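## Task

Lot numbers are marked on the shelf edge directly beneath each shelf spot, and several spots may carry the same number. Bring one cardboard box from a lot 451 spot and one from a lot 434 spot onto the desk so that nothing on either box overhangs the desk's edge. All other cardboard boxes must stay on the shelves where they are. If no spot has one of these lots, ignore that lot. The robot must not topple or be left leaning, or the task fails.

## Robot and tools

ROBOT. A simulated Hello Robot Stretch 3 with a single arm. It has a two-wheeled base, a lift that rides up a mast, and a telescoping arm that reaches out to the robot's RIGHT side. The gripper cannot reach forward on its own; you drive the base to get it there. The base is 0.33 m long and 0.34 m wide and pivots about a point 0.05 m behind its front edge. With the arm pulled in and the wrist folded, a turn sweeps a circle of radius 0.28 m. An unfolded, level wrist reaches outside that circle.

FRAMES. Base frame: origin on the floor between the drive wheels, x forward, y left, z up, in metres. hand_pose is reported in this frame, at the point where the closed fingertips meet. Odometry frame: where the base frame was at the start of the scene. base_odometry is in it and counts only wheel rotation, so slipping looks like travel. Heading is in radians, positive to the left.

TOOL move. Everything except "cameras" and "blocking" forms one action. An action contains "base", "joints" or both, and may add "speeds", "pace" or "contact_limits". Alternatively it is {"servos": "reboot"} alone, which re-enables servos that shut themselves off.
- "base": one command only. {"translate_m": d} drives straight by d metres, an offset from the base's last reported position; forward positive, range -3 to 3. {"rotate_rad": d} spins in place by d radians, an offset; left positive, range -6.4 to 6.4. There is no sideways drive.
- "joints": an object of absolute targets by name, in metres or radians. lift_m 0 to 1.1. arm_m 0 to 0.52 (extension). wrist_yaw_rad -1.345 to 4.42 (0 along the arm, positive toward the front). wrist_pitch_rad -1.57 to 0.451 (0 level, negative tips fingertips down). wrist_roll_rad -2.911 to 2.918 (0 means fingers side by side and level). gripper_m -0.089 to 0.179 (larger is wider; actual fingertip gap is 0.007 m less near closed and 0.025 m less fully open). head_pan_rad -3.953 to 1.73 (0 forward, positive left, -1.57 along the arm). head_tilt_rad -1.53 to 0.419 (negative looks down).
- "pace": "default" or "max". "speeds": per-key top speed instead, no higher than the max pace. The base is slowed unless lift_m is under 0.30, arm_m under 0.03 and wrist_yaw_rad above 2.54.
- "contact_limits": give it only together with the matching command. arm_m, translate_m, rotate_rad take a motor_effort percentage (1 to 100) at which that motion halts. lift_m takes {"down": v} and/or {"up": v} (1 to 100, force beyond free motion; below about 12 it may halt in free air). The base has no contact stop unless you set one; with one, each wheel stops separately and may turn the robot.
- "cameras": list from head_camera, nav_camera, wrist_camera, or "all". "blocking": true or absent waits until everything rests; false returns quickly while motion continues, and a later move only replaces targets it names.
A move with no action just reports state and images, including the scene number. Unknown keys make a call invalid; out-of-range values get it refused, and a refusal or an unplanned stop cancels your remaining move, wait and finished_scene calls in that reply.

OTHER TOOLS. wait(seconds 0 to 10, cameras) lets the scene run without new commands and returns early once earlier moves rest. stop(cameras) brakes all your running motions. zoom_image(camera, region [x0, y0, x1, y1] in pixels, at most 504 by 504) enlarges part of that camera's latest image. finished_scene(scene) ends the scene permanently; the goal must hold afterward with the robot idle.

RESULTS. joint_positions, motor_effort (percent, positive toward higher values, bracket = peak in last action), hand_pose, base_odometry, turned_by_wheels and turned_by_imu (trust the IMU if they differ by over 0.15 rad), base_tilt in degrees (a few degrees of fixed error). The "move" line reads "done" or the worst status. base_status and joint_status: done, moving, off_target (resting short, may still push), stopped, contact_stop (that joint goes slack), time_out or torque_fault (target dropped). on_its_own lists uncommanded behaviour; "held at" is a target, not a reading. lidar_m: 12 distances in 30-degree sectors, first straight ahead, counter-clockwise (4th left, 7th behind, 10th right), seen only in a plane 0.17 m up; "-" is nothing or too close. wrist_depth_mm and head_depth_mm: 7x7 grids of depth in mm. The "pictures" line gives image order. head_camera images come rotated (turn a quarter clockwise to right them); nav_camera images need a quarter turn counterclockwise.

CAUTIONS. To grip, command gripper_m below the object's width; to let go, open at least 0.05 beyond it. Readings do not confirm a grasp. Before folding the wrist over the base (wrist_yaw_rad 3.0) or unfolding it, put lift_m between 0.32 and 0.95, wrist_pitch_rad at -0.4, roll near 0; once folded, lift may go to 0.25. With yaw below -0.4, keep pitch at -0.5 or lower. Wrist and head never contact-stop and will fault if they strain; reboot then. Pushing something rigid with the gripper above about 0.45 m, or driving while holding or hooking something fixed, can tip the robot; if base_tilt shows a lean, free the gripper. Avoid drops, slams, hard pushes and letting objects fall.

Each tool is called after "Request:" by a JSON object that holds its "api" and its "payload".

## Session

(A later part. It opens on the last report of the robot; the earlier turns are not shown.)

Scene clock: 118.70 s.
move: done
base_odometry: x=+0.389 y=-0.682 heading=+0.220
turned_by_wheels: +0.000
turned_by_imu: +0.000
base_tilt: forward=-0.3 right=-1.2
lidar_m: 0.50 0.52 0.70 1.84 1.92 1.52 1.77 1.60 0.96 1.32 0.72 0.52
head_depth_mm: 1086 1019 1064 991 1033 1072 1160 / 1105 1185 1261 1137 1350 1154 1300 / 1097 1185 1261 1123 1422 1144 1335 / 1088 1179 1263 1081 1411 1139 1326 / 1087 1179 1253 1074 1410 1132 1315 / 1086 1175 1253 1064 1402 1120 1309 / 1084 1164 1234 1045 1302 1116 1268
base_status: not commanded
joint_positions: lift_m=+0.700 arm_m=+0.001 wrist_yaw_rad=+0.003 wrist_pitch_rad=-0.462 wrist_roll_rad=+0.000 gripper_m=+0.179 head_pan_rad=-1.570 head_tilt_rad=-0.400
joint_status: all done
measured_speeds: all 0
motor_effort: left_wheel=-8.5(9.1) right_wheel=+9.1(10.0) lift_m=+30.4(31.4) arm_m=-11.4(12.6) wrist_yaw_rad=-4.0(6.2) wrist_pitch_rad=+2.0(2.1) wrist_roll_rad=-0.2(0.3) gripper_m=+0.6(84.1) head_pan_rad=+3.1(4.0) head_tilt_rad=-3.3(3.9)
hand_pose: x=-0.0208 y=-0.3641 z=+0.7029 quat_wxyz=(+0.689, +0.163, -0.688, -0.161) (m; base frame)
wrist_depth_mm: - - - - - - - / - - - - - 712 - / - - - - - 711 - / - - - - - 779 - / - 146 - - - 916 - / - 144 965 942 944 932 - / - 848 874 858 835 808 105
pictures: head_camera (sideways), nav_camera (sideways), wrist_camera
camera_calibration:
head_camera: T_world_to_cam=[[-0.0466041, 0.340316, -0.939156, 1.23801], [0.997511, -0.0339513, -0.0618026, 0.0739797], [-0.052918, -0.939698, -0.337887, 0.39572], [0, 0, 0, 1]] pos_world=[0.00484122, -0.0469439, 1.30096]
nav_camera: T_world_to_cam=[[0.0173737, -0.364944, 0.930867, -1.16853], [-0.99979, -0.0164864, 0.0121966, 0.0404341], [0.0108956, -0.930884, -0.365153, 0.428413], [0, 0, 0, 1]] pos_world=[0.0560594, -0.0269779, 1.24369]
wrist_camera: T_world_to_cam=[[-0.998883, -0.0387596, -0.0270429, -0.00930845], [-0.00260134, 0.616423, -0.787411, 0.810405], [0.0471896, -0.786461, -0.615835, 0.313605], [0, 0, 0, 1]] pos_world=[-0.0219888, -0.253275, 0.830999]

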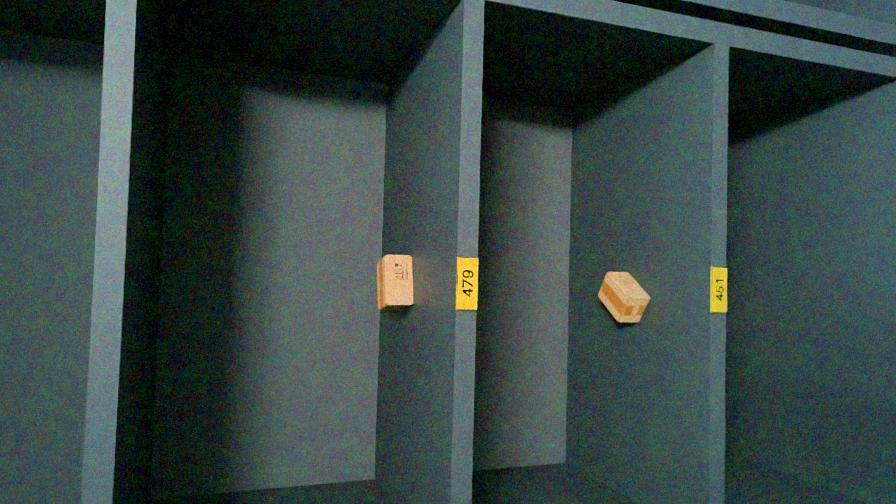

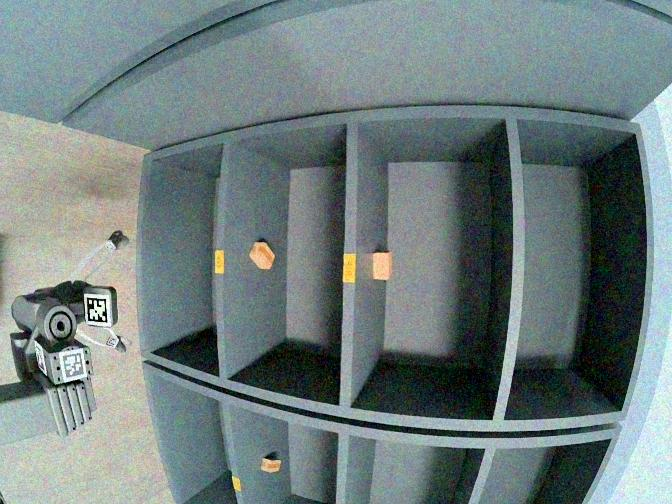

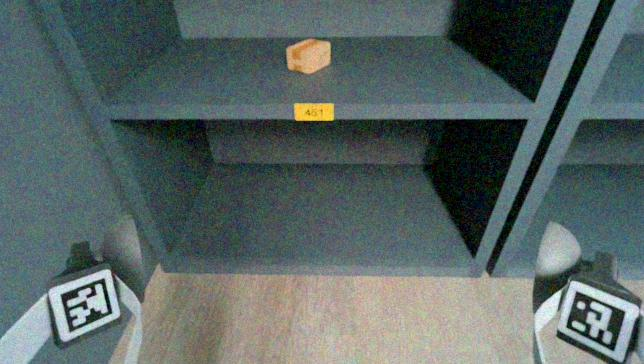

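Request:
{"api": "move", "payload": {"base": {"translate_m":0.05}, "joints": {"lift_m":0.62}}}

Request:
{"api": "move", "payload": {"joints": {"arm_m":0.35}, "cameras": ["head_camera","wrist_camera"]}}

Request:
{"api": "zoom_image", "payload": {"camera": "wrist_camera", "region": [200, 0, 452, 182]}}

Scene clock: 147.90 s.
move: done
base_odometry: x=+0.438 y=-0.671 heading=+0.220
turned_by_wheels: +0.000
turned_by_imu: +0.000
base_tilt: forward=-0.3 right=-1.1
lidar_m: 0.45 0.47 0.63 1.66 1.96 1.56 1.82 1.64 0.98 1.32 0.65 0.47
head_depth_mm: 1099 1142 1192 1060 1161 1083 1191 / 1100 1190 1267 1132 1415 1153 1339 / 1093 1181 1271 1115 1414 1145 1336 / 1092 1179 1264 1073 1412 1143 1317 / 1091 1184 1257 1084 1414 1129 1323 / 1083 1173 1252 1066 1397 1122 1317 / 1073 1147 1194 1048 1234 1102 1238
base_status: done
joint_positions: lift_m=+0.620 arm_m=+0.001 wrist_yaw_rad=+0.003 wrist_pitch_rad=-0.462 wrist_roll_rad=+0.000 gripper_m=+0.179 head_pan_rad=-1.570 head_tilt_rad=-0.400
joint_status: all done
measured_speeds: all 0
motor_effort: left_wheel=+5.1(7.6) right_wheel=+4.5(12.1) lift_m=+23.1(29.8) arm_m=-9.6(10.8) wrist_yaw_rad=-3.7(4.2) wrist_pitch_rad=+2.1(2.1) wrist_roll_rad=+0.2(0.3) gripper_m=+1.0(1.2) head_pan_rad=+2.5(3.1) head_tilt_rad=-2.9(4.1)
hand_pose: x=-0.0209 y=-0.3641 z=+0.6229 quat_wxyz=(+0.689, +0.163, -0.688, -0.161) (m; base frame)
wrist_depth_mm: - - - 757 - 785 571 / - - - - - - 628 / - - - - - - - / - - - - - - - / - 144 - - - 860 - / - 144 875 869 864 865 865 / - 754 770 769 762 735 105
pictures: none

Scene clock: 151.67 s.
move: done
base_odometry: x=+0.438 y=-0.671 heading=+0.220
turned_by_wheels: +0.000
turned_by_imu: +0.000
base_tilt: forward=-0.4 right=-1.2
lidar_m: 0.45 0.47 0.63 1.66 1.96 1.56 1.81 1.63 0.98 1.32 0.65 0.47
head_depth_mm: 1096 1140 1194 1053 1157 1084 1188 / 1103 1184 1263 1128 1411 1150 1304 / 1094 1185 1266 1118 1420 1061 558 / 1095 1176 1259 1077 1410 1059 581 / 1085 1171 1255 1082 1409 1087 1308 / 1079 1173 1250 1064 1401 1121 1311 / 1072 1147 1200 1048 1231 1106 1237
base_status: not commanded
joint_positions: lift_m=+0.620 arm_m=+0.350 wrist_yaw_rad=+0.003 wrist_pitch_rad=-0.462 wrist_roll_rad=+0.000 gripper_m=+0.179 head_pan_rad=-1.570 head_tilt_rad=-0.400
joint_status: all done
measured_speeds: all 0
motor_effort: left_wheel=+5.5(5.7) right_wheel=+3.6(5.3) lift_m=+28.4(28.6) arm_m=+12.3(15.2) wrist_yaw_rad=-1.9(4.6) wrist_pitch_rad=+2.1(2.1) wrist_roll_rad=+0.1(0.3) gripper_m=+0.7(1.1) head_pan_rad=+2.7(3.2) head_tilt_rad=-2.3(4.0)
hand_pose: x=-0.0209 y=-0.7136 z=+0.6229 quat_wxyz=(+0.689, +0.163, -0.688, -0.161) (m; base frame)
wrist_depth_mm: - - - - - - - / - - - 469 - - - / - - - - - - - / - - - - - - - / - 143 - - - - - / - 126 - - - - - / - - - - - - 105
pictures: head_camera (sideways), wrist_camera
camera_calibration:
head_camera: T_world_to_cam=[[-0.0466041, 0.340316, -0.939156, 1.23801], [0.997511, -0.0339513, -0.0618026, 0.0739797], [-0.052918, -0.939698, -0.337887, 0.39572], [0, 0, 0, 1]] pos_world=[0.00484122, -0.0469439, 1.30096]
wrist_camera: T_world_to_cam=[[-0.998892, -0.0384769, -0.0270831, -0.0248139], [-0.00239561, 0.616431, -0.787405, 0.962796], [0.0469917, -0.786468, -0.61584, -0.0104559], [0, 0, 0, 1]] pos_world=[-0.0219886, -0.602675, 0.750999]

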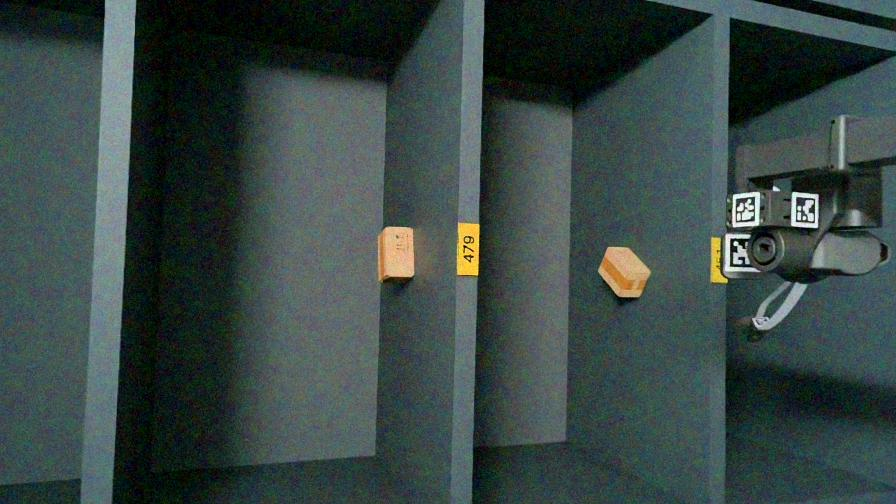

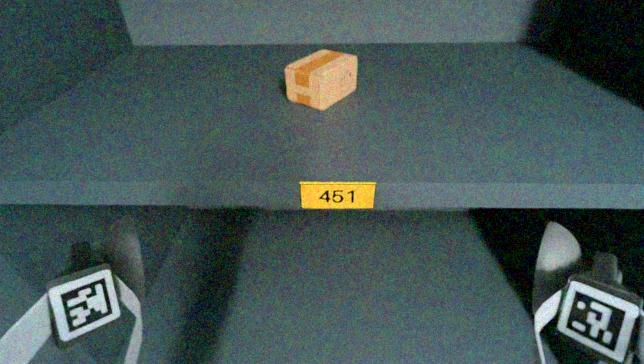

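Scaled by 2.000.

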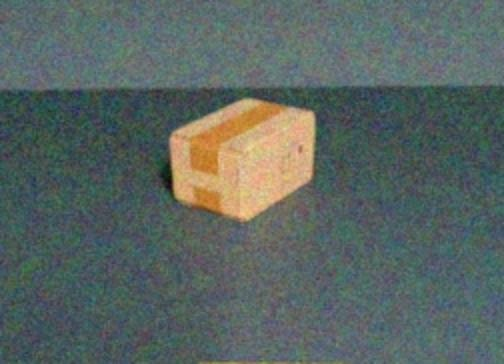

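Request:
{"api": "move", "payload": {"joints": {"arm_m":0.0}}}

Request:
{"api": "move", "payload": {"base": {"rotate_rad":-1.203}}}

Request:
{"api": "move", "payload": {"base": {"translate_m":0.30}}}

Request:
{"api": "move", "payload": {"base": {"rotate_rad":1.203}}}

Request:
{"api": "move", "payload": {"joints": {"wrist_yaw_rad":-0.38,"wrist_pitch_rad":-0.4,"arm_m":0.2}, "cameras": ["head_camera","wrist_camera"]}}

Scene clock: 188.80 s.
move: done
base_odometry: x=+0.438 y=-0.671 heading=+0.220
turned_by_wheels: +0.000
turned_by_imu: +0.000
base_tilt: forward=-0.3 right=-1.2
lidar_m: 0.45 0.46 0.63 1.66 1.96 1.56 1.81 1.64 0.98 1.32 0.65 0.47
head_depth_mm: 1098 1141 1196 1047 1157 1088 1193 / 1099 1184 1266 1128 1414 1152 1342 / 1095 1180 1267 1112 1424 1141 1325 / 1090 1174 1259 1074 1411 1139 1331 / 1082 1174 1254 1083 1409 1135 1315 / 1087 1167 1253 1063 1413 1118 1305 / 1076 1148 1192 1049 1229 1104 1235
base_status: not commanded
joint_positions: lift_m=+0.620 arm_m=+0.001 wrist_yaw_rad=+0.003 wrist_pitch_rad=-0.462 wrist_roll_rad=+0.000 gripper_m=+0.179 head_pan_rad=-1.570 head_tilt_rad=-0.400
joint_status: all done
measured_speeds: all 0
motor_effort: left_wheel=+5.2(5.9) right_wheel=+4.5(5.2) lift_m=+25.0(31.3) arm_m=-12.2(15.0) wrist_yaw_rad=-3.7(5.0) wrist_pitch_rad=+2.0(2.1) wrist_roll_rad=-0.3(0.3) gripper_m=+0.5(1.2) head_pan_rad=+2.1(2.8) head_tilt_rad=-2.4(3.8)
hand_pose: x=-0.0209 y=-0.3641 z=+0.6229 quat_wxyz=(+0.689, +0.163, -0.688, -0.161) (m; base frame)
wrist_depth_mm: - - - 754 - 794 575 / - - - - - - 627 / - - - - - - - / - - - - - - - / - 143 - - - 851 - / - 145 899 869 879 868 847 / - 750 779 762 754 736 105
pictures: none

Scene clock: 191.83 s.
move: done
base_odometry: x=+0.438 y=-0.671 heading=-0.982
turned_by_wheels: -1.203
turned_by_imu: -1.184
base_tilt: forward=-0.3 right=-1.3
lidar_m: 0.77 0.50 0.45 0.45 0.56 1.10 2.39 1.56 1.81 1.64 0.98 1.10
head_depth_mm: 1493 1565 1653 1757 1860 1807 1437 / 1525 1616 1708 1827 1942 1798 1420 / 1576 1675 1771 1891 2042 1791 1414 / 1644 1753 1875 1989 2108 1757 1413 / 1721 1821 1933 2109 2212 1764 1406 / 1390 1468 1566 1676 1813 1712 1398 / 1403 1491 1568 1736 1634 1650 1386
base_status: done
joint_positions: lift_m=+0.620 arm_m=+0.001 wrist_yaw_rad=+0.003 wrist_pitch_rad=-0.462 wrist_roll_rad=+0.000 gripper_m=+0.179 head_pan_rad=-1.570 head_tilt_rad=-0.400
joint_status: not commanded
measured_speeds: all 0
motor_effort: left_wheel=+7.0(12.7) right_wheel=-9.9(12.7) lift_m=+30.1(30.4) arm_m=-12.6(13.1) wrist_yaw_rad=-1.6(4.4) wrist_pitch_rad=+2.0(2.1) wrist_roll_rad=+0.2(0.4) gripper_m=+0.6(1.1) head_pan_rad=+1.8(2.6) head_tilt_rad=-2.0(3.5)
hand_pose: x=-0.0209 y=-0.3641 z=+0.6229 quat_wxyz=(+0.689, +0.163, -0.688, -0.161) (m; base frame)
wrist_depth_mm: - - - - - - - / - - - - - - - / - - - - - - - / - - - - - - - / 756 - - - - - - / - 825 872 878 864 856 839 / 731 748 767 757 753 751 105
pictures: none

Scene clock: 195.97 s.
move: done
base_odometry: x=+0.604 y=-0.920 heading=-0.982
turned_by_wheels: +0.000
turned_by_imu: +0.000
base_tilt: forward=-0.4 right=-1.2
lidar_m: 0.59 0.38 0.34 0.35 0.43 0.85 2.68 1.80 1.92 1.61 0.81 1.04
head_depth_mm: 1576 1654 1742 1851 1981 1808 1433 / 1620 1696 1812 1930 2054 1800 1425 / 1703 1785 1914 2035 2156 1780 1415 / 1717 1821 1919 2085 2184 1781 1400 / 1393 1487 1553 1707 1685 1707 1403 / 1436 1551 1621 1760 1403 1591 1354 / 1360 1420 1466 1060 1337 1066 1070
base_status: done
joint_positions: lift_m=+0.620 arm_m=+0.001 wrist_yaw_rad=+0.003 wrist_pitch_rad=-0.462 wrist_roll_rad=+0.000 gripper_m=+0.179 head_pan_rad=-1.570 head_tilt_rad=-0.400
joint_status: not commanded
measured_speeds: all 0
motor_effort: left_wheel=+6.1(11.5) right_wheel=+3.6(11.4) lift_m=+29.6(31.4) arm_m=-11.4(13.5) wrist_yaw_rad=-4.7(4.7) wrist_pitch_rad=+2.0(2.1) wrist_roll_rad=+0.0(0.6) gripper_m=+0.7(1.1) head_pan_rad=+2.0(2.5) head_tilt_rad=-2.7(3.7)
hand_pose: x=-0.0209 y=-0.3641 z=+0.6229 quat_wxyz=(+0.689, +0.163, -0.688, -0.161) (m; base frame)
wrist_depth_mm: - - - - - - - / - 622 - - - - - / - 682 - - - - - / - 702 - - - - - / - 146 990 - - - - / - 141 874 869 881 850 854 / - 754 771 759 772 746 105
pictures: none

Scene clock: 199.00 s.
move: done
base_odometry: x=+0.604 y=-0.920 heading=+0.220
turned_by_wheels: +1.203
turned_by_imu: +1.184
base_tilt: forward=-0.2 right=-1.3
lidar_m: 0.34 0.35 0.48 1.27 2.24 1.80 1.92 0.86 0.81 1.04 0.50 0.36
head_depth_mm: 557 928 998 959 718 1073 849 / 567 926 995 944 708 1064 843 / 508 928 994 830 701 1062 841 / 518 925 987 921 693 1057 838 / 531 921 987 906 687 1045 830 / 544 916 981 895 680 1037 827 / 491 847 860 818 674 913 809
base_status: done
joint_positions: lift_m=+0.620 arm_m=+0.001 wrist_yaw_rad=+0.003 wrist_pitch_rad=-0.462 wrist_roll_rad=+0.000 gripper_m=+0.179 head_pan_rad=-1.570 head_tilt_rad=-0.400
joint_status: not commanded
measured_speeds: all 0
motor_effort: left_wheel=-8.4(12.5) right_wheel=+8.3(12.9) lift_m=+28.4(29.7) arm_m=-12.3(13.3) wrist_yaw_rad=-3.2(4.1) wrist_pitch_rad=+2.0(2.1) wrist_roll_rad=+0.0(0.3) gripper_m=+1.4(1.4) head_pan_rad=+1.8(2.0) head_tilt_rad=-2.6(3.4)
hand_pose: x=-0.0210 y=-0.3641 z=+0.6229 quat_wxyz=(+0.689, +0.163, -0.688, -0.161) (m; base frame)
wrist_depth_mm: - - 745 - - - 707 / - - - - 509 - - / - - - - - - - / 429 - - - - - - / 428 143 - - - - - / - 126 - - - - - / 118 - - - - - 105
pictures: none

Scene clock: 201.70 s.
move: done
base_odometry: x=+0.604 y=-0.920 heading=+0.220
turned_by_wheels: +0.000
turned_by_imu: +0.000
base_tilt: forward=-0.3 right=-1.1
lidar_m: 0.34 0.36 0.48 1.27 2.24 1.79 1.92 0.86 0.81 1.04 0.50 0.36
head_depth_mm: 557 934 996 962 715 1070 848 / 567 924 993 946 708 1066 843 / 509 924 990 832 700 1058 838 / 518 927 987 920 694 1051 835 / 530 923 987 907 688 1049 831 / 544 918 982 896 681 1037 828 / 493 850 862 813 675 914 806
base_status: not commanded
joint_positions: lift_m=+0.620 arm_m=+0.200 wrist_yaw_rad=-0.377 wrist_pitch_rad=-0.420 wrist_roll_rad=+0.000 gripper_m=+0.179 head_pan_rad=-1.570 head_tilt_rad=-0.400
joint_status: all done
measured_speeds: all 0
motor_effort: left_wheel=-8.4(9.1) right_wheel=+7.8(8.9) lift_m=+26.7(28.8) arm_m=+12.9(14.8) wrist_yaw_rad=-3.4(6.2) wrist_pitch_rad=+3.2(5.5) wrist_roll_rad=+0.0(0.3) gripper_m=+0.6(1.2) head_pan_rad=+1.7(2.1) head_tilt_rad=-2.2(3.3)
hand_pose: x=-0.1040 y=-0.5533 z=+0.6322 quat_wxyz=(+0.652, +0.016, -0.707, -0.275) (m; base frame)
wrist_depth_mm: - - - - - - - / - - - - - - - / - - 370 - - - - / - - 369 - - - - / 318 295 304 310 311 317 328 / 118 144 268 273 285 762 - / 224 234 246 - - - 105
pictures: head_camera (sideways), wrist_camera
camera_calibration:
head_camera: T_world_to_cam=[[-0.0466041, 0.340316, -0.939156, 1.23801], [0.997511, -0.0339513, -0.0618026, 0.0739797], [-0.052918, -0.939698, -0.337887, 0.39572], [0, 0, 0, 1]] pos_world=[0.00484122, -0.0469439, 1.30096]
wrist_camera: T_world_to_cam=[[-0.942374, 0.333588, -0.0255147, 0.109374], [0.213856, 0.541974, -0.81273, 0.86851], [-0.257288, -0.771352, -0.582082, 0.0805946], [0, 0, 0, 1]] pos_world=[-0.0619292, -0.445029, 0.755568]

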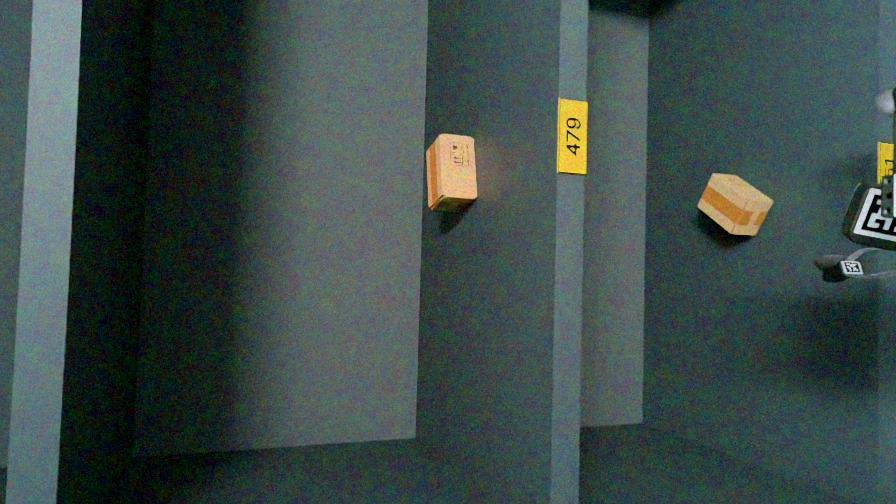

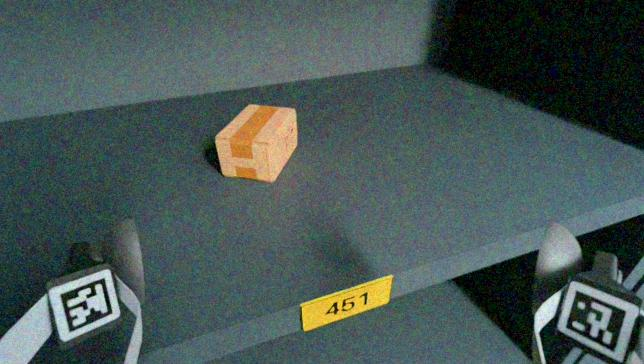

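Request:
{"api": "move", "payload": {"joints": {"arm_m":0.452}, "cameras": ["head_camera","wrist_camera"]}}

Scene clock: 224.40 s.
move: done
base_odometry: x=+0.604 y=-0.920 heading=+0.220
turned_by_wheels: +0.000
turned_by_imu: +0.000
base_tilt: forward=-0.4 right=-1.1
lidar_m: 0.34 0.36 0.48 1.27 2.24 1.80 1.92 0.86 0.81 1.04 0.50 0.36
head_depth_mm: 559 930 998 959 714 1070 848 / 566 930 996 943 709 1062 819 / 509 926 988 830 700 675 631 / 520 921 989 917 694 679 811 / 530 922 986 910 688 1043 831 / 545 921 985 895 678 1040 824 / 493 848 860 813 673 915 805
base_status: not commanded
joint_positions: lift_m=+0.620 arm_m=+0.452 wrist_yaw_rad=-0.377 wrist_pitch_rad=-0.420 wrist_roll_rad=+0.000 gripper_m=+0.179 head_pan_rad=-1.570 head_tilt_rad=-0.400
joint_status: all done
measured_speeds: all 0
motor_effort: left_wheel=-8.7(9.0) right_wheel=+8.1(8.9) lift_m=+25.1(26.0) arm_m=+11.6(16.0) wrist_yaw_rad=-4.3(4.3) wrist_pitch_rad=+3.2(3.4) wrist_roll_rad=+0.0(0.3) gripper_m=+0.7(1.4) head_pan_rad=+0.8(1.5) head_tilt_rad=-2.0(3.3)
hand_pose: x=-0.1041 y=-0.8053 z=+0.6322 quat_wxyz=(+0.652, +0.015, -0.707, -0.275) (m; base frame)
wrist_depth_mm: 279 294 321 - - - 453 / 297 319 334 - - - - / 317 335 - - - - - / 336 - - - - - - / 316 293 313 308 309 308 315 / 118 144 266 205 256 264 261 / 222 227 231 178 225 228 105
pictures: head_camera (sideways), wrist_camera
camera_calibration:
head_camera: T_world_to_cam=[[-0.0466041, 0.340316, -0.939156, 1.23801], [0.997511, -0.0339513, -0.0618026, 0.0739797], [-0.052918, -0.939698, -0.337887, 0.39572], [0, 0, 0, 1]] pos_world=[0.00484122, -0.0469439, 1.30096]
wrist_camera: T_world_to_cam=[[-0.942352, 0.33365, -0.0255066, 0.193476], [0.213846, 0.541843, -0.81282, 1.00506], [-0.257376, -0.771417, -0.581956, -0.113932], [0, 0, 0, 1]] pos_world=[-0.0619291, -0.697029, 0.755567]

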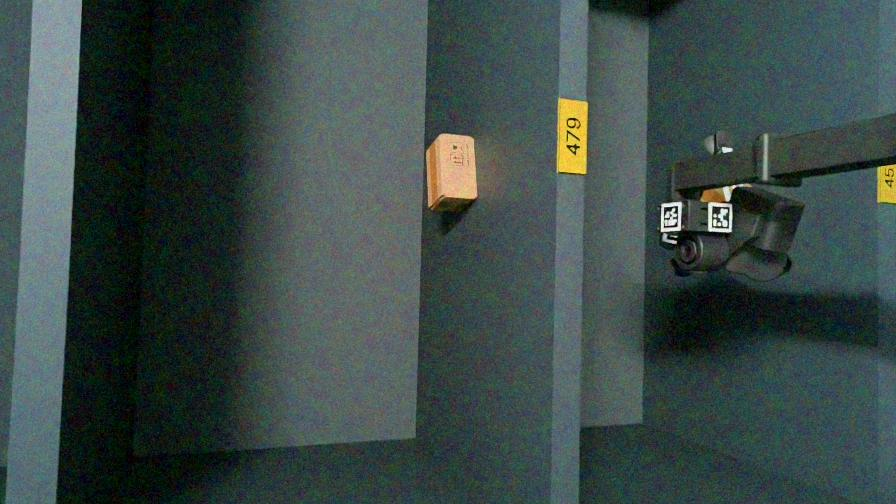

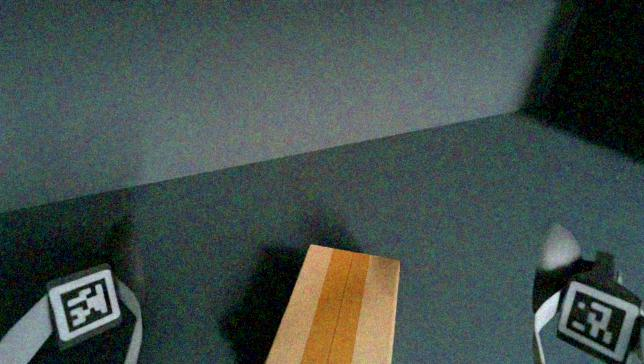

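Request:
{"api": "move", "payload": {"joints": {"lift_m":0.559}, "speeds": {"lift_m":0.04}, "contact_limits": {"lift_m":{"down":15}}, "cameras": ["wrist_camera"]}}

Request:
{"api": "move", "payload": {"joints": {"gripper_m":0.03}, "cameras": ["wrist_camera"]}}

Scene clock: 238.63 s.
move: done
base_odometry: x=+0.604 y=-0.920 heading=+0.220
turned_by_wheels: +0.000
turned_by_imu: +0.000
base_tilt: forward=-0.2 right=-1.1
lidar_m: 0.34 0.36 0.48 1.27 2.24 1.80 1.92 0.86 0.81 1.04 0.50 0.36
head_depth_mm: 559 934 995 952 715 1075 847 / 565 929 993 944 707 1066 845 / 510 928 989 833 701 1057 636 / 519 927 989 919 694 1014 704 / 531 920 985 907 689 1049 829 / 544 917 977 893 679 1042 825 / 492 849 862 816 673 913 805
base_status: not commanded
joint_positions: lift_m=+0.559 arm_m=+0.452 wrist_yaw_rad=-0.377 wrist_pitch_rad=-0.420 wrist_roll_rad=+0.000 gripper_m=+0.179 head_pan_rad=-1.570 head_tilt_rad=-0.400
joint_status: all done
measured_speeds: all 0
motor_effort: left_wheel=-8.6(8.9) right_wheel=+7.9(8.9) lift_m=+24.3(25.3) arm_m=-0.4(5.0) wrist_yaw_rad=-2.3(5.2) wrist_pitch_rad=+3.1(3.3) wrist_roll_rad=+0.1(0.3) gripper_m=+0.7(1.0) head_pan_rad=+0.8(1.2) head_tilt_rad=-2.1(2.6)
contact_limits: lift_m down 15 (down: maximum 72; up: maximum 65)
hand_pose: x=-0.1041 y=-0.8053 z=+0.5713 quat_wxyz=(+0.652, +0.015, -0.707, -0.275) (m; base frame)
wrist_depth_mm: 280 296 319 - - - 458 / 297 318 334 - - - - / 317 329 327 324 322 318 316 / 277 275 273 185 269 267 267 / 228 226 226 154 209 222 221 / 123 182 188 134 185 190 189 / 161 164 164 131 158 165 105
pictures: wrist_camera
camera_calibration:
wrist_camera: T_world_to_cam=[[-0.942322, 0.333737, -0.0254793, 0.191965], [0.213849, 0.541753, -0.812879, 0.95546], [-0.257485, -0.771442, -0.581875, -0.149512], [0, 0, 0, 1]] pos_world=[-0.0619289, -0.697029, 0.694567]

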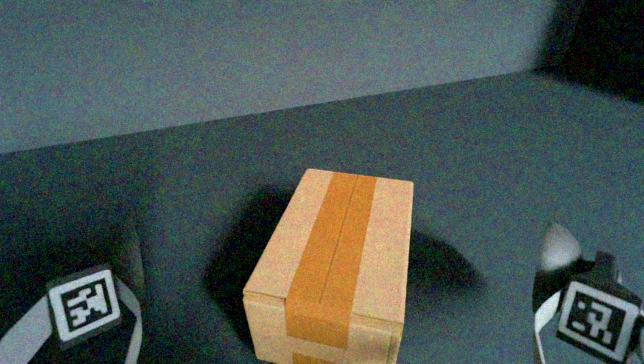

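Scene clock: 240.67 s.
move: done
base_odometry: x=+0.604 y=-0.920 heading=+0.220
turned_by_wheels: +0.000
turned_by_imu: +0.000
base_tilt: forward=-0.3 right=-1.2
lidar_m: 0.34 0.36 0.48 1.27 2.23 1.79 1.92 0.85 0.81 1.04 0.50 0.36
head_depth_mm: 558 931 998 960 716 1070 849 / 563 931 995 942 707 1065 842 / 508 923 988 827 701 1058 635 / 519 923 986 919 694 1050 703 / 532 920 985 908 688 1046 830 / 543 920 983 895 679 1033 825 / 493 847 862 816 674 912 806
base_status: not commanded
joint_positions: lift_m=+0.559 arm_m=+0.452 wrist_yaw_rad=-0.377 wrist_pitch_rad=-0.412 wrist_roll_rad=+0.000 gripper_m=+0.031 head_pan_rad=-1.570 head_tilt_rad=-0.400
joint_status: all done
measured_speeds: all 0
motor_effort: left_wheel=-7.8(9.0) right_wheel=+7.1(8.8) lift_m=+29.3(29.6) arm_m=-5.6(5.6) wrist_yaw_rad=-3.2(4.2) wrist_pitch_rad=+1.7(3.3) wrist_roll_rad=-0.2(0.3) gripper_m=-14.6(86.7) head_pan_rad=+0.7(1.1) head_tilt_rad=-2.1(2.9)
contact_limits: lift_m down 15 (down: maximum 72; up: maximum 65)
hand_pose: x=-0.1044 y=-0.8062 z=+0.5730 quat_wxyz=(+0.653, +0.013, -0.707, -0.272) (m; base frame)
wrist_depth_mm: 279 296 320 - - - 457 / 295 317 335 - - - - / 316 332 320 317 330 324 324 / 282 281 279 190 275 274 271 / 232 231 160 157 156 226 224 / 197 196 130 137 129 191 191 / 171 103 161 135 160 163 167
pictures: wrist_camera
camera_calibration:
wrist_camera: T_world_to_cam=[[-0.942421, 0.33348, -0.0251773, 0.191498], [0.211468, 0.535902, -0.817368, 0.955098], [-0.259084, -0.775629, -0.575566, -0.156414], [0, 0, 0, 1]] pos_world=[-0.0620254, -0.69702, 0.695461]

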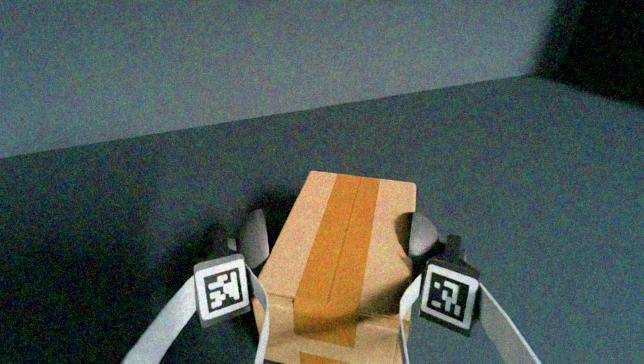

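Request:
{"api": "move", "payload": {"joints": {"gripper_m":0.0}}}

Request:
{"api": "move", "payload": {"joints": {"lift_m":0.63}, "speeds": {"lift_m":0.05}}}

Request:
{"api": "move", "payload": {"joints": {"arm_m":0.0}, "cameras": ["head_camera","wrist_camera"]}}

Scene clock: 247.47 s.
move: done
base_odometry: x=+0.604 y=-0.920 heading=+0.220
turned_by_wheels: +0.000
turned_by_imu: +0.000
base_tilt: forward=-0.5 right=-1.2
lidar_m: 0.34 0.36 0.48 1.27 2.24 1.80 1.92 0.86 0.82 1.04 0.50 0.36
head_depth_mm: 557 927 991 957 718 1076 846 / 563 932 995 943 708 1066 843 / 509 927 989 832 700 1057 635 / 518 924 988 919 694 1049 708 / 530 919 987 904 685 1045 828 / 543 920 978 898 681 1040 825 / 493 848 862 814 674 913 805
base_status: not commanded
joint_positions: lift_m=+0.559 arm_m=+0.452 wrist_yaw_rad=-0.377 wrist_pitch_rad=-0.408 wrist_roll_rad=+0.000 gripper_m=+0.001 head_pan_rad=-1.570 head_tilt_rad=-0.400
joint_status: all done
measured_speeds: all 0
motor_effort: left_wheel=-7.9(8.1) right_wheel=+7.0(8.3) lift_m=+25.6(29.8) arm_m=-11.8(12.9) wrist_yaw_rad=-2.0(4.2) wrist_pitch_rad=+1.0(1.8) wrist_roll_rad=+0.1(0.3) gripper_m=-24.9(95.7) head_pan_rad=+0.3(0.7) head_tilt_rad=-2.0(2.8)
contact_limits: lift_m down 15 (down: maximum 72; up: maximum 65)
hand_pose: x=-0.1046 y=-0.8067 z=+0.5739 quat_wxyz=(+0.654, +0.011, -0.707, -0.271) (m; base frame)
wrist_depth_mm: 278 294 321 - - - 457 / 297 317 335 - - - - / 315 329 323 320 318 315 326 / 284 282 280 258 275 274 273 / 233 234 163 157 157 227 225 / 198 197 129 138 126 193 192 / 173 101 167 137 161 120 168
pictures: none

Scene clock: 249.43 s.
move: done
base_odometry: x=+0.604 y=-0.920 heading=+0.220
turned_by_wheels: +0.000
turned_by_imu: +0.000
base_tilt: forward=-0.3 right=-1.2
lidar_m: 0.34 0.36 0.48 1.27 2.24 1.80 1.92 0.86 0.82 1.04 0.50 0.36
head_depth_mm: 558 930 990 956 716 1071 846 / 564 929 993 943 708 1064 816 / 509 923 990 831 699 661 784 / 519 921 986 917 694 673 811 / 531 921 986 906 686 1051 833 / 543 918 982 896 678 1038 825 / 493 852 860 818 673 915 804
base_status: not commanded
joint_positions: lift_m=+0.630 arm_m=+0.452 wrist_yaw_rad=-0.378 wrist_pitch_rad=-0.421 wrist_roll_rad=+0.000 gripper_m=+0.004 head_pan_rad=-1.570 head_tilt_rad=-0.400
joint_status: all done
measured_speeds: all 0
motor_effort: left_wheel=-7.8(8.3) right_wheel=+6.8(8.0) lift_m=+31.5(34.5) arm_m=-9.0(11.6) wrist_yaw_rad=-2.1(4.0) wrist_pitch_rad=+3.6(3.8) wrist_roll_rad=-0.3(0.3) gripper_m=-10.3(24.9) head_pan_rad=-0.2(0.6) head_tilt_rad=-1.7(2.6)
hand_pose: x=-0.1042 y=-0.8051 z=+0.6420 quat_wxyz=(+0.652, +0.016, -0.707, -0.275) (m; base frame)
wrist_depth_mm: 280 296 320 - - - 464 / 297 318 335 - - - - / 318 334 - - - - - / 337 - - 185 - - - / 319 318 155 158 157 317 307 / 279 279 128 140 129 273 273 / 245 98 230 140 137 226 238
pictures: none

Scene clock: 253.93 s.
move: done
base_odometry: x=+0.604 y=-0.920 heading=+0.220
turned_by_wheels: +0.000
turned_by_imu: +0.000
base_tilt: forward=-0.3 right=-1.2
lidar_m: 0.34 0.36 0.48 1.27 2.24 1.80 1.92 0.86 0.81 1.04 0.50 0.36
head_depth_mm: 557 933 997 954 714 1078 848 / 565 931 994 944 707 1064 841 / 509 926 986 832 701 1056 840 / 518 920 991 920 695 1049 836 / 530 920 987 906 686 1045 830 / 543 922 982 895 680 1041 824 / 492 850 862 816 672 914 807
base_status: not commanded
joint_positions: lift_m=+0.630 arm_m=+0.001 wrist_yaw_rad=-0.378 wrist_pitch_rad=-0.422 wrist_roll_rad=+0.000 gripper_m=+0.004 head_pan_rad=-1.570 head_tilt_rad=-0.400
joint_status: all done
measured_speeds: all 0
motor_effort: left_wheel=-7.6(8.2) right_wheel=+7.3(8.2) lift_m=+24.5(32.1) arm_m=-12.5(14.5) wrist_yaw_rad=-2.0(3.8) wrist_pitch_rad=+3.5(3.7) wrist_roll_rad=-0.1(0.3) gripper_m=-10.9(10.9) head_pan_rad=+0.3(0.9) head_tilt_rad=-1.5(2.6)
hand_pose: x=-0.1041 y=-0.3536 z=+0.6418 quat_wxyz=(+0.652, +0.016, -0.707, -0.276) (m; base frame)
wrist_depth_mm: - - - - 853 - 487 / - - - - - - - / - - - - - 543 - / - - - 185 194 634 - / - - 157 158 155 710 - / - - 128 139 129 817 895 / - - - 140 134 771 793
pictures: head_camera (sideways), wrist_camera
camera_calibration:
head_camera: T_world_to_cam=[[-0.0466041, 0.340316, -0.939156, 1.23801], [0.997511, -0.0339513, -0.0618026, 0.0739797], [-0.052918, -0.939698, -0.337887, 0.39572], [0, 0, 0, 1]] pos_world=[0.00484122, -0.0469439, 1.30096]
wrist_camera: T_world_to_cam=[[-0.942045, 0.334513, -0.0255544, 0.0432576], [0.214851, 0.543043, -0.811753, 0.767952], [-0.257665, -0.770198, -0.583441, 0.241457], [0, 0, 0, 1]] pos_world=[-0.0620294, -0.245532, 0.765369]

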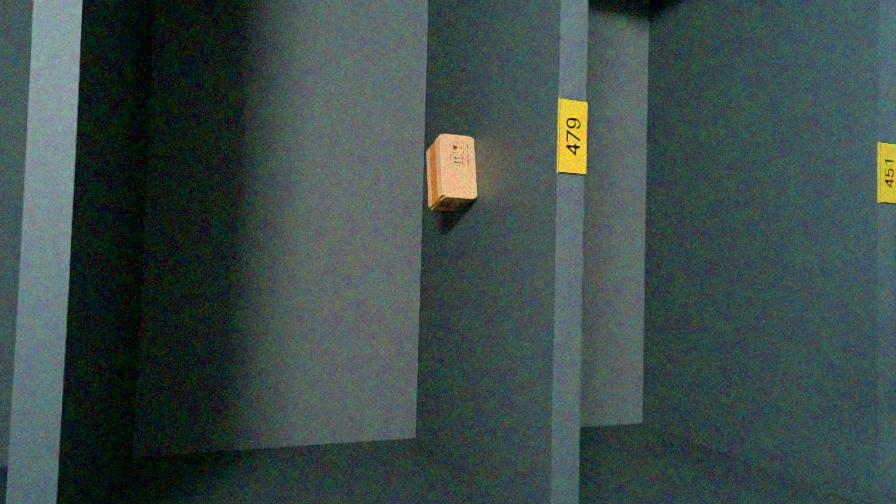

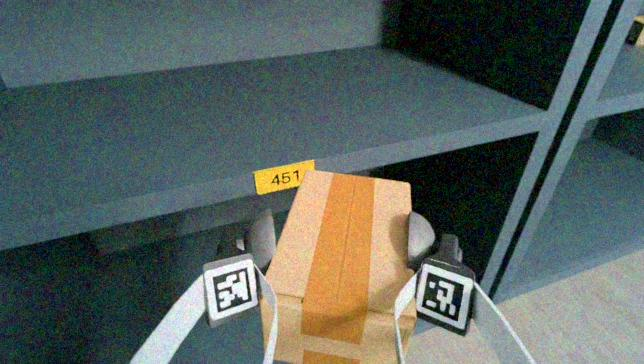

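Request:
{"api": "move", "payload": {"base": {"translate_m":-0.5}}}

Request:
{"api": "move", "payload": {"base": {"rotate_rad":1.71}}}

Request:
{"api": "move", "payload": {"base": {"translate_m":1.39}}}

Request:
{"api": "move", "payload": {"joints": {"lift_m":0.86}}}

Request:
{"api": "move", "payload": {"base": {"rotate_rad":-3.28}, "cameras": ["all"]}}

Scene clock: 285.37 s.
move: done
base_odometry: x=+0.116 y=-1.030 heading=+0.220
turned_by_wheels: +0.000
turned_by_imu: -0.001
base_tilt: forward=-0.3 right=-1.2
lidar_m: 0.84 0.87 1.17 3.65 2.09 1.40 1.42 1.16 1.09 0.60 1.09 0.88
head_depth_mm: 494 944 1008 959 716 1076 846 / 500 529 565 614 667 1025 843 / 491 527 564 606 649 706 776 / 515 923 988 853 696 977 810 / 527 928 996 908 691 1046 831 / 538 925 988 897 681 1042 828 / 553 923 984 889 1140 1038 821
base_status: done
joint_positions: lift_m=+0.630 arm_m=+0.001 wrist_yaw_rad=-0.378 wrist_pitch_rad=-0.422 wrist_roll_rad=+0.000 gripper_m=+0.004 head_pan_rad=-1.570 head_tilt_rad=-0.400
joint_status: not commanded
measured_speeds: all 0
motor_effort: left_wheel=-3.8(12.9) right_wheel=-8.3(11.4) lift_m=+29.9(30.0) arm_m=-3.0(9.5) wrist_yaw_rad=-3.2(4.3) wrist_pitch_rad=+3.5(3.7) wrist_roll_rad=-0.1(0.5) gripper_m=-10.4(10.8) head_pan_rad=-0.9(1.2) head_tilt_rad=-1.2(2.5)
hand_pose: x=-0.1041 y=-0.3536 z=+0.6418 quat_wxyz=(+0.652, +0.016, -0.707, -0.276) (m; base frame)
wrist_depth_mm: - - 330 - - - - / - - 357 - - - - / - - 388 - - - - / - - 418 184 - - - / - - 155 158 159 - 987 / - - 128 139 129 850 891 / - - - 140 133 773 781
pictures: none

Scene clock: 289.20 s.
move: done
base_odometry: x=+0.116 y=-1.030 heading=+1.930
turned_by_wheels: +1.710
turned_by_imu: +1.681
base_tilt: forward=-0.2 right=-1.1
lidar_m: 3.65 1.40 1.45 1.42 1.36 0.61 0.60 1.00 0.85 0.84 0.90 1.34
head_depth_mm: 691 725 769 822 884 956 1039 / 685 727 783 836 904 984 1064 / 691 735 785 841 905 982 1075 / 698 741 793 852 919 996 1083 / 703 750 802 858 928 1012 1107 / 712 757 810 870 941 1022 1120 / 720 768 819 883 954 1035 1139
base_status: done
joint_positions: lift_m=+0.630 arm_m=+0.001 wrist_yaw_rad=-0.378 wrist_pitch_rad=-0.422 wrist_roll_rad=+0.000 gripper_m=+0.004 head_pan_rad=-1.570 head_tilt_rad=-0.400
joint_status: not commanded
measured_speeds: all 0
motor_effort: left_wheel=-8.7(12.8) right_wheel=+9.3(13.0) lift_m=+31.1(32.1) arm_m=-8.1(8.1) wrist_yaw_rad=-2.5(4.0) wrist_pitch_rad=+3.4(3.7) wrist_roll_rad=-0.1(0.3) gripper_m=-10.2(10.8) head_pan_rad=-1.3(1.5) head_tilt_rad=-1.6(2.1)
hand_pose: x=-0.1042 y=-0.3536 z=+0.6418 quat_wxyz=(+0.652, +0.016, -0.707, -0.276) (m; base frame)
wrist_depth_mm: - - - 563 - - - / - - - 617 - - - / - - - 675 - - - / - - - 185 - - - / - - 153 158 156 - - / - - 128 139 129 849 - / 794 97 769 140 134 765 -
pictures: none

Scene clock: 304.13 s.
move: time_out
base_odometry: x=-0.370 y=+0.267 heading=+1.929
turned_by_wheels: -0.001
turned_by_imu: +0.001
base_tilt: forward=-0.1 right=-1.3
lidar_m: 2.31 1.21 0.65 0.65 0.91 2.04 1.97 1.27 1.00 0.99 1.06 1.59
head_depth_mm: 806 854 907 976 1050 1132 1234 / 813 862 920 985 1058 1149 1253 / 819 870 932 993 1079 1165 1266 / 830 875 940 1008 1085 1175 1289 / 833 888 951 1022 1105 1191 1292 / 843 896 970 1038 1121 1216 1311 / 863 909 971 1043 1135 1231 1319
base_status: translate_m time_out (by the wheels' count: +1.3848 of +1.3900)
joint_positions: lift_m=+0.630 arm_m=+0.001 wrist_yaw_rad=-0.378 wrist_pitch_rad=-0.422 wrist_roll_rad=+0.000 gripper_m=+0.004 head_pan_rad=-1.570 head_tilt_rad=-0.400
joint_status: not commanded
measured_speeds: all 0
motor_effort: left_wheel=-0.1(9.0) right_wheel=+1.4(14.5) lift_m=+27.1(31.5) arm_m=-10.7(13.5) wrist_yaw_rad=-2.1(3.8) wrist_pitch_rad=+3.5(3.8) wrist_roll_rad=-0.1(0.3) gripper_m=-10.3(11.0) head_pan_rad=-1.7(2.5) head_tilt_rad=-1.2(2.6)
hand_pose: x=-0.1042 y=-0.3536 z=+0.6418 quat_wxyz=(+0.652, +0.016, -0.707, -0.276) (m; base frame)
wrist_depth_mm: - - - - - 802 - / 656 - - - - - - / 703 - - - - - - / - - - 184 - - - / - 880 153 157 160 - - / 900 917 128 139 129 914 894 / 816 765 770 140 134 763 790
pictures: none

not run: a stop that you did not command came earlier in this reply.

not run: a stop that you did not command came earlier in this reply.

Request:
{"api": "move", "payload": {"joints": {"lift_m":0.86}}}

Request:
{"api": "move", "payload": {"base": {"rotate_rad":-3.3}, "cameras": ["all"]}}

Scene clock: 313.17 s.
move: done
base_odometry: x=-0.370 y=+0.267 heading=+1.929
turned_by_wheels: +0.000
turned_by_imu: +0.000
base_tilt: forward=-0.4 right=-1.2
lidar_m: 2.31 1.20 0.65 0.65 0.91 2.04 1.96 1.27 1.00 0.99 1.06 1.59
head_depth_mm: 803 851 910 972 1049 1133 1227 / 811 865 919 983 1065 1146 464 / 820 872 926 995 1077 1167 1230 / 826 879 940 1008 1091 1184 1289 / 836 890 949 1016 1101 1192 1300 / 841 897 969 1033 1126 1210 1316 / 860 909 969 1044 1134 1229 1321
base_status: not commanded
joint_positions: lift_m=+0.860 arm_m=+0.001 wrist_yaw_rad=-0.378 wrist_pitch_rad=-0.422 wrist_roll_rad=+0.000 gripper_m=+0.004 head_pan_rad=-1.570 head_tilt_rad=-0.400
joint_status: all done
measured_speeds: all 0
motor_effort: left_wheel=-0.4(0.9) right_wheel=+1.3(1.7) lift_m=+32.0(34.8) arm_m=-10.0(10.8) wrist_yaw_rad=-2.1(3.8) wrist_pitch_rad=+3.7(3.7) wrist_roll_rad=+0.2(0.4) gripper_m=-10.3(10.7) head_pan_rad=-2.0(2.8) head_tilt_rad=-0.4(2.0)
hand_pose: x=-0.1042 y=-0.3536 z=+0.8718 quat_wxyz=(+0.652, +0.016, -0.707, -0.276) (m; base frame)
wrist_depth_mm: - - - - - 797 - / 660 - - - - - - / 718 - - - - - - / - - - 185 - - - / - 885 153 158 159 - - / - - 128 139 129 - - / - - - 139 134 - -
pictures: none

Scene clock: 319.50 s.
move: done
base_odometry: x=-0.370 y=+0.267 heading=-1.370
turned_by_wheels: -3.300
turned_by_imu: -3.248
base_tilt: forward=-0.3 right=-1.2
lidar_m: 1.96 1.44 1.04 0.99 1.02 1.38 2.31 1.22 0.85 0.65 0.91 1.78
head_depth_mm: 1094 1171 1248 1345 1115 816 706 / 1093 1163 1245 1333 1108 812 465 / 1096 1161 1239 1333 1095 807 656 / 1086 1153 1234 1335 1090 798 695 / 1084 1152 1233 1325 1074 792 692 / 1079 1151 1228 1319 1072 789 687 / 1073 1138 1221 1310 1066 784 683
base_status: done
joint_positions: lift_m=+0.860 arm_m=+0.001 wrist_yaw_rad=-0.378 wrist_pitch_rad=-0.422 wrist_roll_rad=+0.000 gripper_m=+0.004 head_pan_rad=-1.570 head_tilt_rad=-0.400
joint_status: not commanded
measured_speeds: all 0
motor_effort: left_wheel=+7.8(12.1) right_wheel=-9.1(13.9) lift_m=+27.2(32.2) arm_m=-12.7(13.6) wrist_yaw_rad=-2.4(4.0) wrist_pitch_rad=+3.6(3.7) wrist_roll_rad=-0.2(0.3) gripper_m=-10.4(10.8) head_pan_rad=-2.5(3.2) head_tilt_rad=-0.3(1.6)
hand_pose: x=-0.1042 y=-0.3536 z=+0.8718 quat_wxyz=(+0.652, +0.016, -0.707, -0.276) (m; base frame)
wrist_depth_mm: - - - - - - - / - - - - - - - / - - - - - - - / - - - 184 - - - / - - 153 158 160 - - / - - 128 139 129 - - / - - - 140 134 - -
pictures: head_camera (sideways), nav_camera (sideways), wrist_camera
camera_calibration:
head_camera: T_world_to_cam=[[-0.0466041, 0.340316, -0.939156, 1.23801], [0.997511, -0.0339513, -0.0618026, 0.0739797], [-0.052918, -0.939698, -0.337887, 0.39572], [0, 0, 0, 1]] pos_world=[0.00484122, -0.0469439, 1.30096]
nav_camera: T_world_to_cam=[[0.0173737, -0.364944, 0.930867, -1.16853], [-0.99979, -0.0164864, 0.0121966, 0.0404341], [0.0108956, -0.930884, -0.365153, 0.428413], [0, 0, 0, 1]] pos_world=[0.0560594, -0.0269779, 1.24369]
wrist_camera: T_world_to_cam=[[-0.941967, 0.334727, -0.0255886, 0.0492267], [0.215066, 0.543181, -0.811604, 0.954554], [-0.257767, -0.770008, -0.583648, 0.375894], [0, 0, 0, 1]] pos_world=[-0.0620294, -0.245532, 0.995369]

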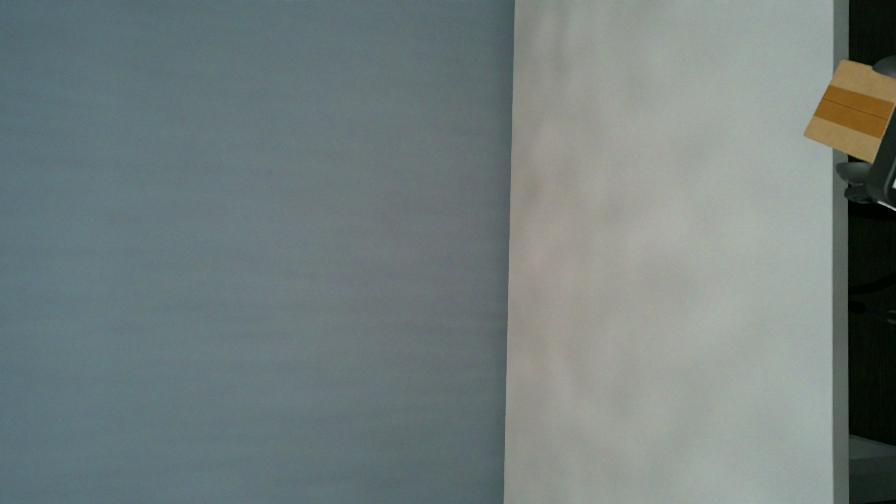

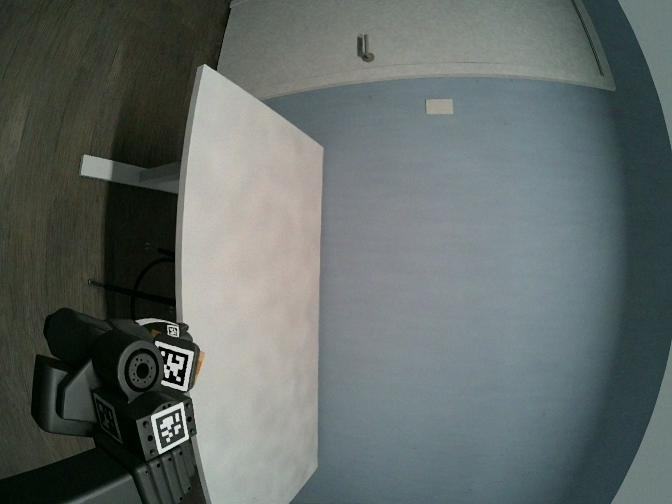

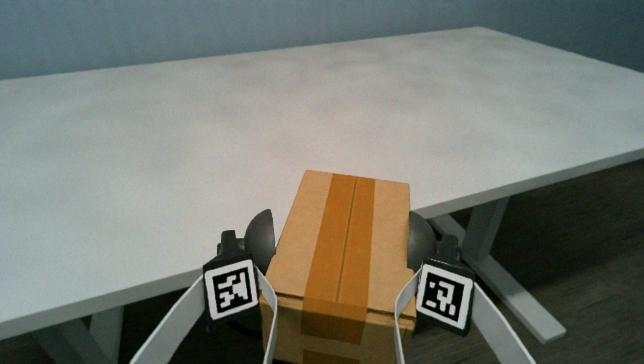

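Request:
{"api": "move", "payload": {"joints": {"arm_m":0.3}}}

Request:
{"api": "move", "payload": {"joints": {"lift_m":0.77}, "cameras": ["wrist_camera","head_camera"]}}

Request:
{"api": "move", "payload": {"joints": {"lift_m":0.725}, "speeds": {"lift_m":0.015}, "contact_limits": {"lift_m":{"down":13}}, "cameras": ["wrist_camera","head_camera"]}}

Scene clock: 332.07 s.
move: done
base_odometry: x=-0.370 y=+0.267 heading=-1.370
turned_by_wheels: +0.000
turned_by_imu: +0.000
base_tilt: forward=-0.4 right=-1.1
lidar_m: 1.96 1.44 1.03 0.99 1.02 1.38 2.31 1.23 0.85 0.65 0.91 1.78
head_depth_mm: 1101 1167 1252 1347 1120 318 - / 1091 1162 1245 1341 459 357 679 / 1090 1156 1234 1338 445 429 700 / 1089 1156 1237 1323 983 461 695 / 1082 1152 1229 1325 1081 795 690 / 1080 1149 1227 1318 1069 791 688 / 1075 1147 1220 1307 1064 785 685
base_status: not commanded
joint_positions: lift_m=+0.860 arm_m=+0.300 wrist_yaw_rad=-0.378 wrist_pitch_rad=-0.422 wrist_roll_rad=+0.000 gripper_m=+0.004 head_pan_rad=-1.570 head_tilt_rad=-0.400
joint_status: all done
measured_speeds: all 0
motor_effort: left_wheel=+7.8(8.1) right_wheel=-8.5(9.9) lift_m=+25.1(25.5) arm_m=+13.6(15.1) wrist_yaw_rad=-2.5(3.4) wrist_pitch_rad=+3.6(3.8) wrist_roll_rad=-0.2(0.3) gripper_m=-10.0(10.7) head_pan_rad=-3.3(3.5) head_tilt_rad=-0.2(1.3)
hand_pose: x=-0.1041 y=-0.6530 z=+0.8717 quat_wxyz=(+0.651, +0.016, -0.707, -0.276) (m; base frame)
wrist_depth_mm: - - - - - - - / - - - - - - - / - - - - - - - / - - - 185 - - - / - - 153 158 155 - - / - - 129 139 129 - - / - - - 140 129 107 -
pictures: none

Scene clock: 333.73 s.
move: done
base_odometry: x=-0.370 y=+0.267 heading=-1.370
turned_by_wheels: +0.000
turned_by_imu: +0.000
base_tilt: forward=-0.3 right=-1.2
lidar_m: 1.96 1.43 1.03 0.99 1.02 1.37 2.31 1.22 0.85 0.65 0.91 1.78
head_depth_mm: 1093 1174 1252 1341 1120 818 666 / 1091 1168 1243 1334 1103 461 365 / 1091 1164 1240 1329 1095 469 658 / 1084 1150 1230 1329 1091 486 651 / 1087 1157 1229 1321 1078 793 690 / 1076 1150 1223 1317 1070 787 689 / 1077 1142 1219 1312 1064 785 684
base_status: not commanded
joint_positions: lift_m=+0.770 arm_m=+0.300 wrist_yaw_rad=-0.378 wrist_pitch_rad=-0.422 wrist_roll_rad=+0.000 gripper_m=+0.004 head_pan_rad=-1.570 head_tilt_rad=-0.400
joint_status: all done
measured_speeds: all 0
motor_effort: left_wheel=+7.5(8.1) right_wheel=-8.5(9.5) lift_m=+24.3(26.9) arm_m=+12.2(13.8) wrist_yaw_rad=-2.2(3.0) wrist_pitch_rad=+3.6(3.8) wrist_roll_rad=-0.1(0.4) gripper_m=-10.4(10.7) head_pan_rad=-3.7(3.8) head_tilt_rad=-0.9(0.9)
hand_pose: x=-0.1041 y=-0.6530 z=+0.7817 quat_wxyz=(+0.651, +0.016, -0.707, -0.276) (m; base frame)
wrist_depth_mm: - - - - - - - / - - - - - - - / - - - - - - - / - - - 184 - - - / - - 153 158 155 - - / - - 128 139 129 - - / - - - 140 129 107 -
pictures: head_camera (sideways), wrist_camera
camera_calibration:
head_camera: T_world_to_cam=[[-0.0466041, 0.340316, -0.939156, 1.23801], [0.997511, -0.0339513, -0.0618026, 0.0739797], [-0.052918, -0.939698, -0.337887, 0.39572], [0, 0, 0, 1]] pos_world=[0.00484122, -0.0469439, 1.30096]
wrist_camera: T_world_to_cam=[[-0.941975, 0.334701, -0.0256454, 0.147177], [0.215156, 0.543355, -0.811464, 1.04411], [-0.257663, -0.769897, -0.58384, 0.0930661], [0, 0, 0, 1]] pos_world=[-0.0620296, -0.544932, 0.905369]

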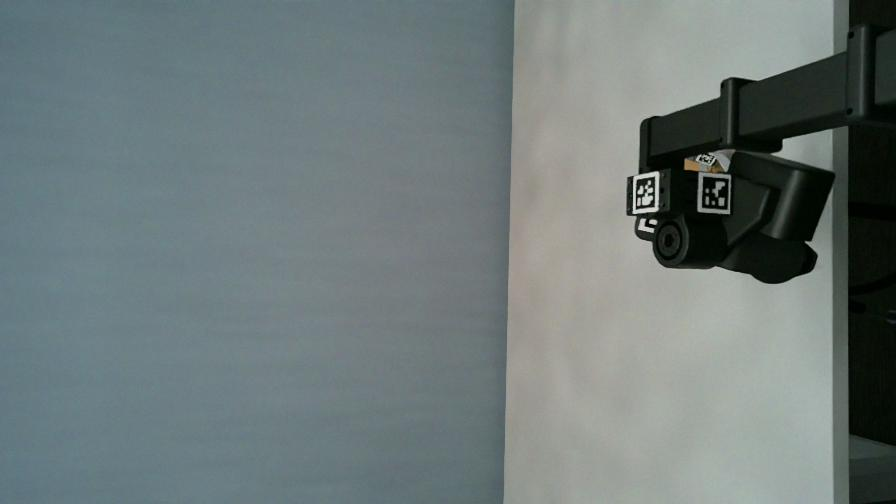

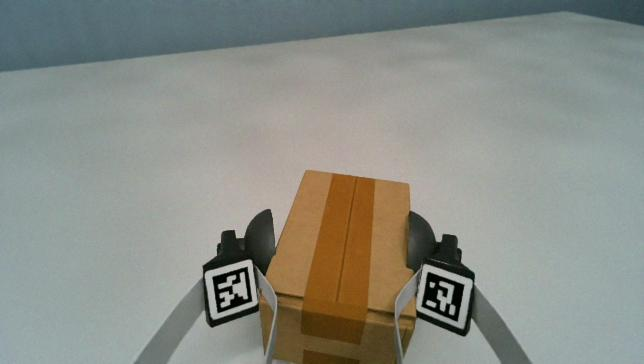

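Scene clock: 337.10 s.
move: done
base_odometry: x=-0.370 y=+0.267 heading=-1.370
turned_by_wheels: +0.000
turned_by_imu: +0.000
base_tilt: forward=-0.4 right=-1.2
lidar_m: 1.96 1.44 1.03 0.99 1.02 1.38 2.31 1.22 0.85 0.65 0.91 1.77
head_depth_mm: 1094 1169 1252 1340 1122 815 708 / 1092 1165 1239 1341 1107 783 402 / 1087 1158 1239 1331 1098 500 475 / 1087 1163 1241 1332 1085 598 507 / 1087 1151 1228 1321 1079 794 692 / 1081 1143 1230 1313 1071 790 690 / 1072 1144 1222 1311 1063 784 685
base_status: not commanded
joint_positions: lift_m=+0.725 arm_m=+0.300 wrist_yaw_rad=-0.378 wrist_pitch_rad=-0.319 wrist_roll_rad=-0.016 gripper_m=+0.004 head_pan_rad=-1.570 head_tilt_rad=-0.400
joint_status: all done
measured_speeds: all 0
on_its_own: wrist_pitch_rad is at rest, and its effort (-15.2) is outside its rest range (-8 to +12)
motor_effort: left_wheel=+7.3(8.1) right_wheel=-8.9(9.8) lift_m=+11.4(26.5) arm_m=+10.3(13.0) wrist_yaw_rad=-2.2(3.7) wrist_pitch_rad=-15.2(15.7) wrist_roll_rad=+5.2(5.4) gripper_m=-10.4(10.8) head_pan_rad=-2.9(3.8) head_tilt_rad=+0.0(1.1)
contact_limits: lift_m down 13 (down: maximum 72; up: maximum 65)
hand_pose: x=-0.1085 y=-0.6640 z=+0.7604 quat_wxyz=(+0.670, -0.018, -0.701, -0.242) (m; base frame)
wrist_depth_mm: - - - - - - - / - - - - - - - / - - - - - - - / - - - 194 - - - / - - 152 162 156 - - / - - 128 139 128 - - / - - - 137 129 106 -
pictures: head_camera (sideways), wrist_camera
camera_calibration:
head_camera: T_world_to_cam=[[-0.0466041, 0.340316, -0.939156, 1.23801], [0.997511, -0.0339513, -0.0618026, 0.0739797], [-0.052918, -0.939698, -0.337887, 0.39572], [0, 0, 0, 1]] pos_world=[0.00484122, -0.0469439, 1.30096]
wrist_camera: T_world_to_cam=[[-0.944788, 0.327621, -0.00639002, 0.126557], [0.168488, 0.468972, -0.866993, 1.0214], [-0.281048, -0.820201, -0.498279, -0.0300531], [0, 0, 0, 1]] pos_world=[-0.0609698, -0.545118, 0.871377]

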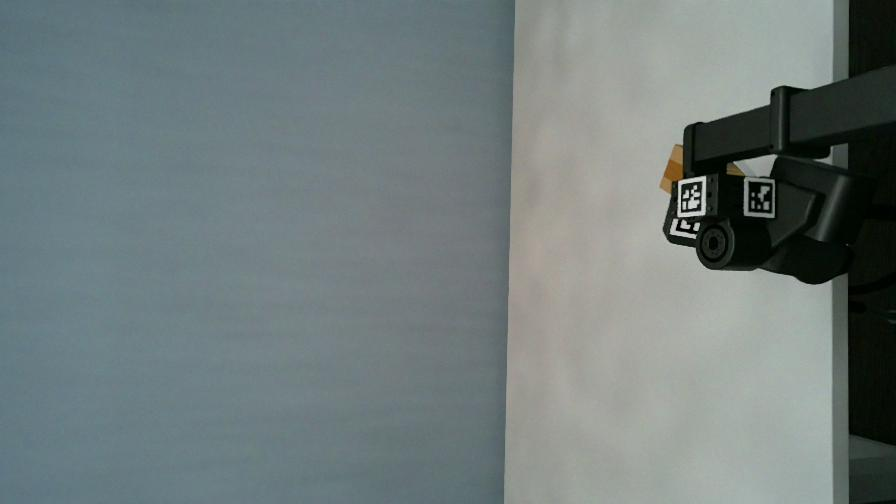

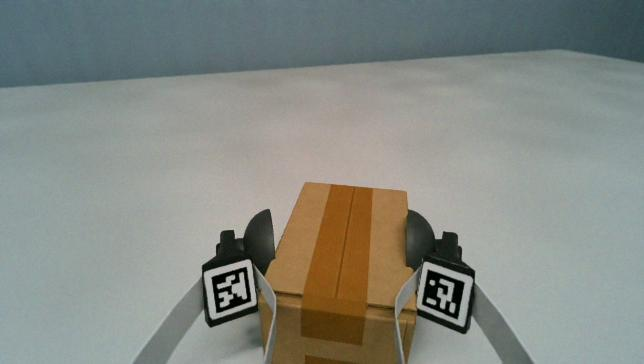

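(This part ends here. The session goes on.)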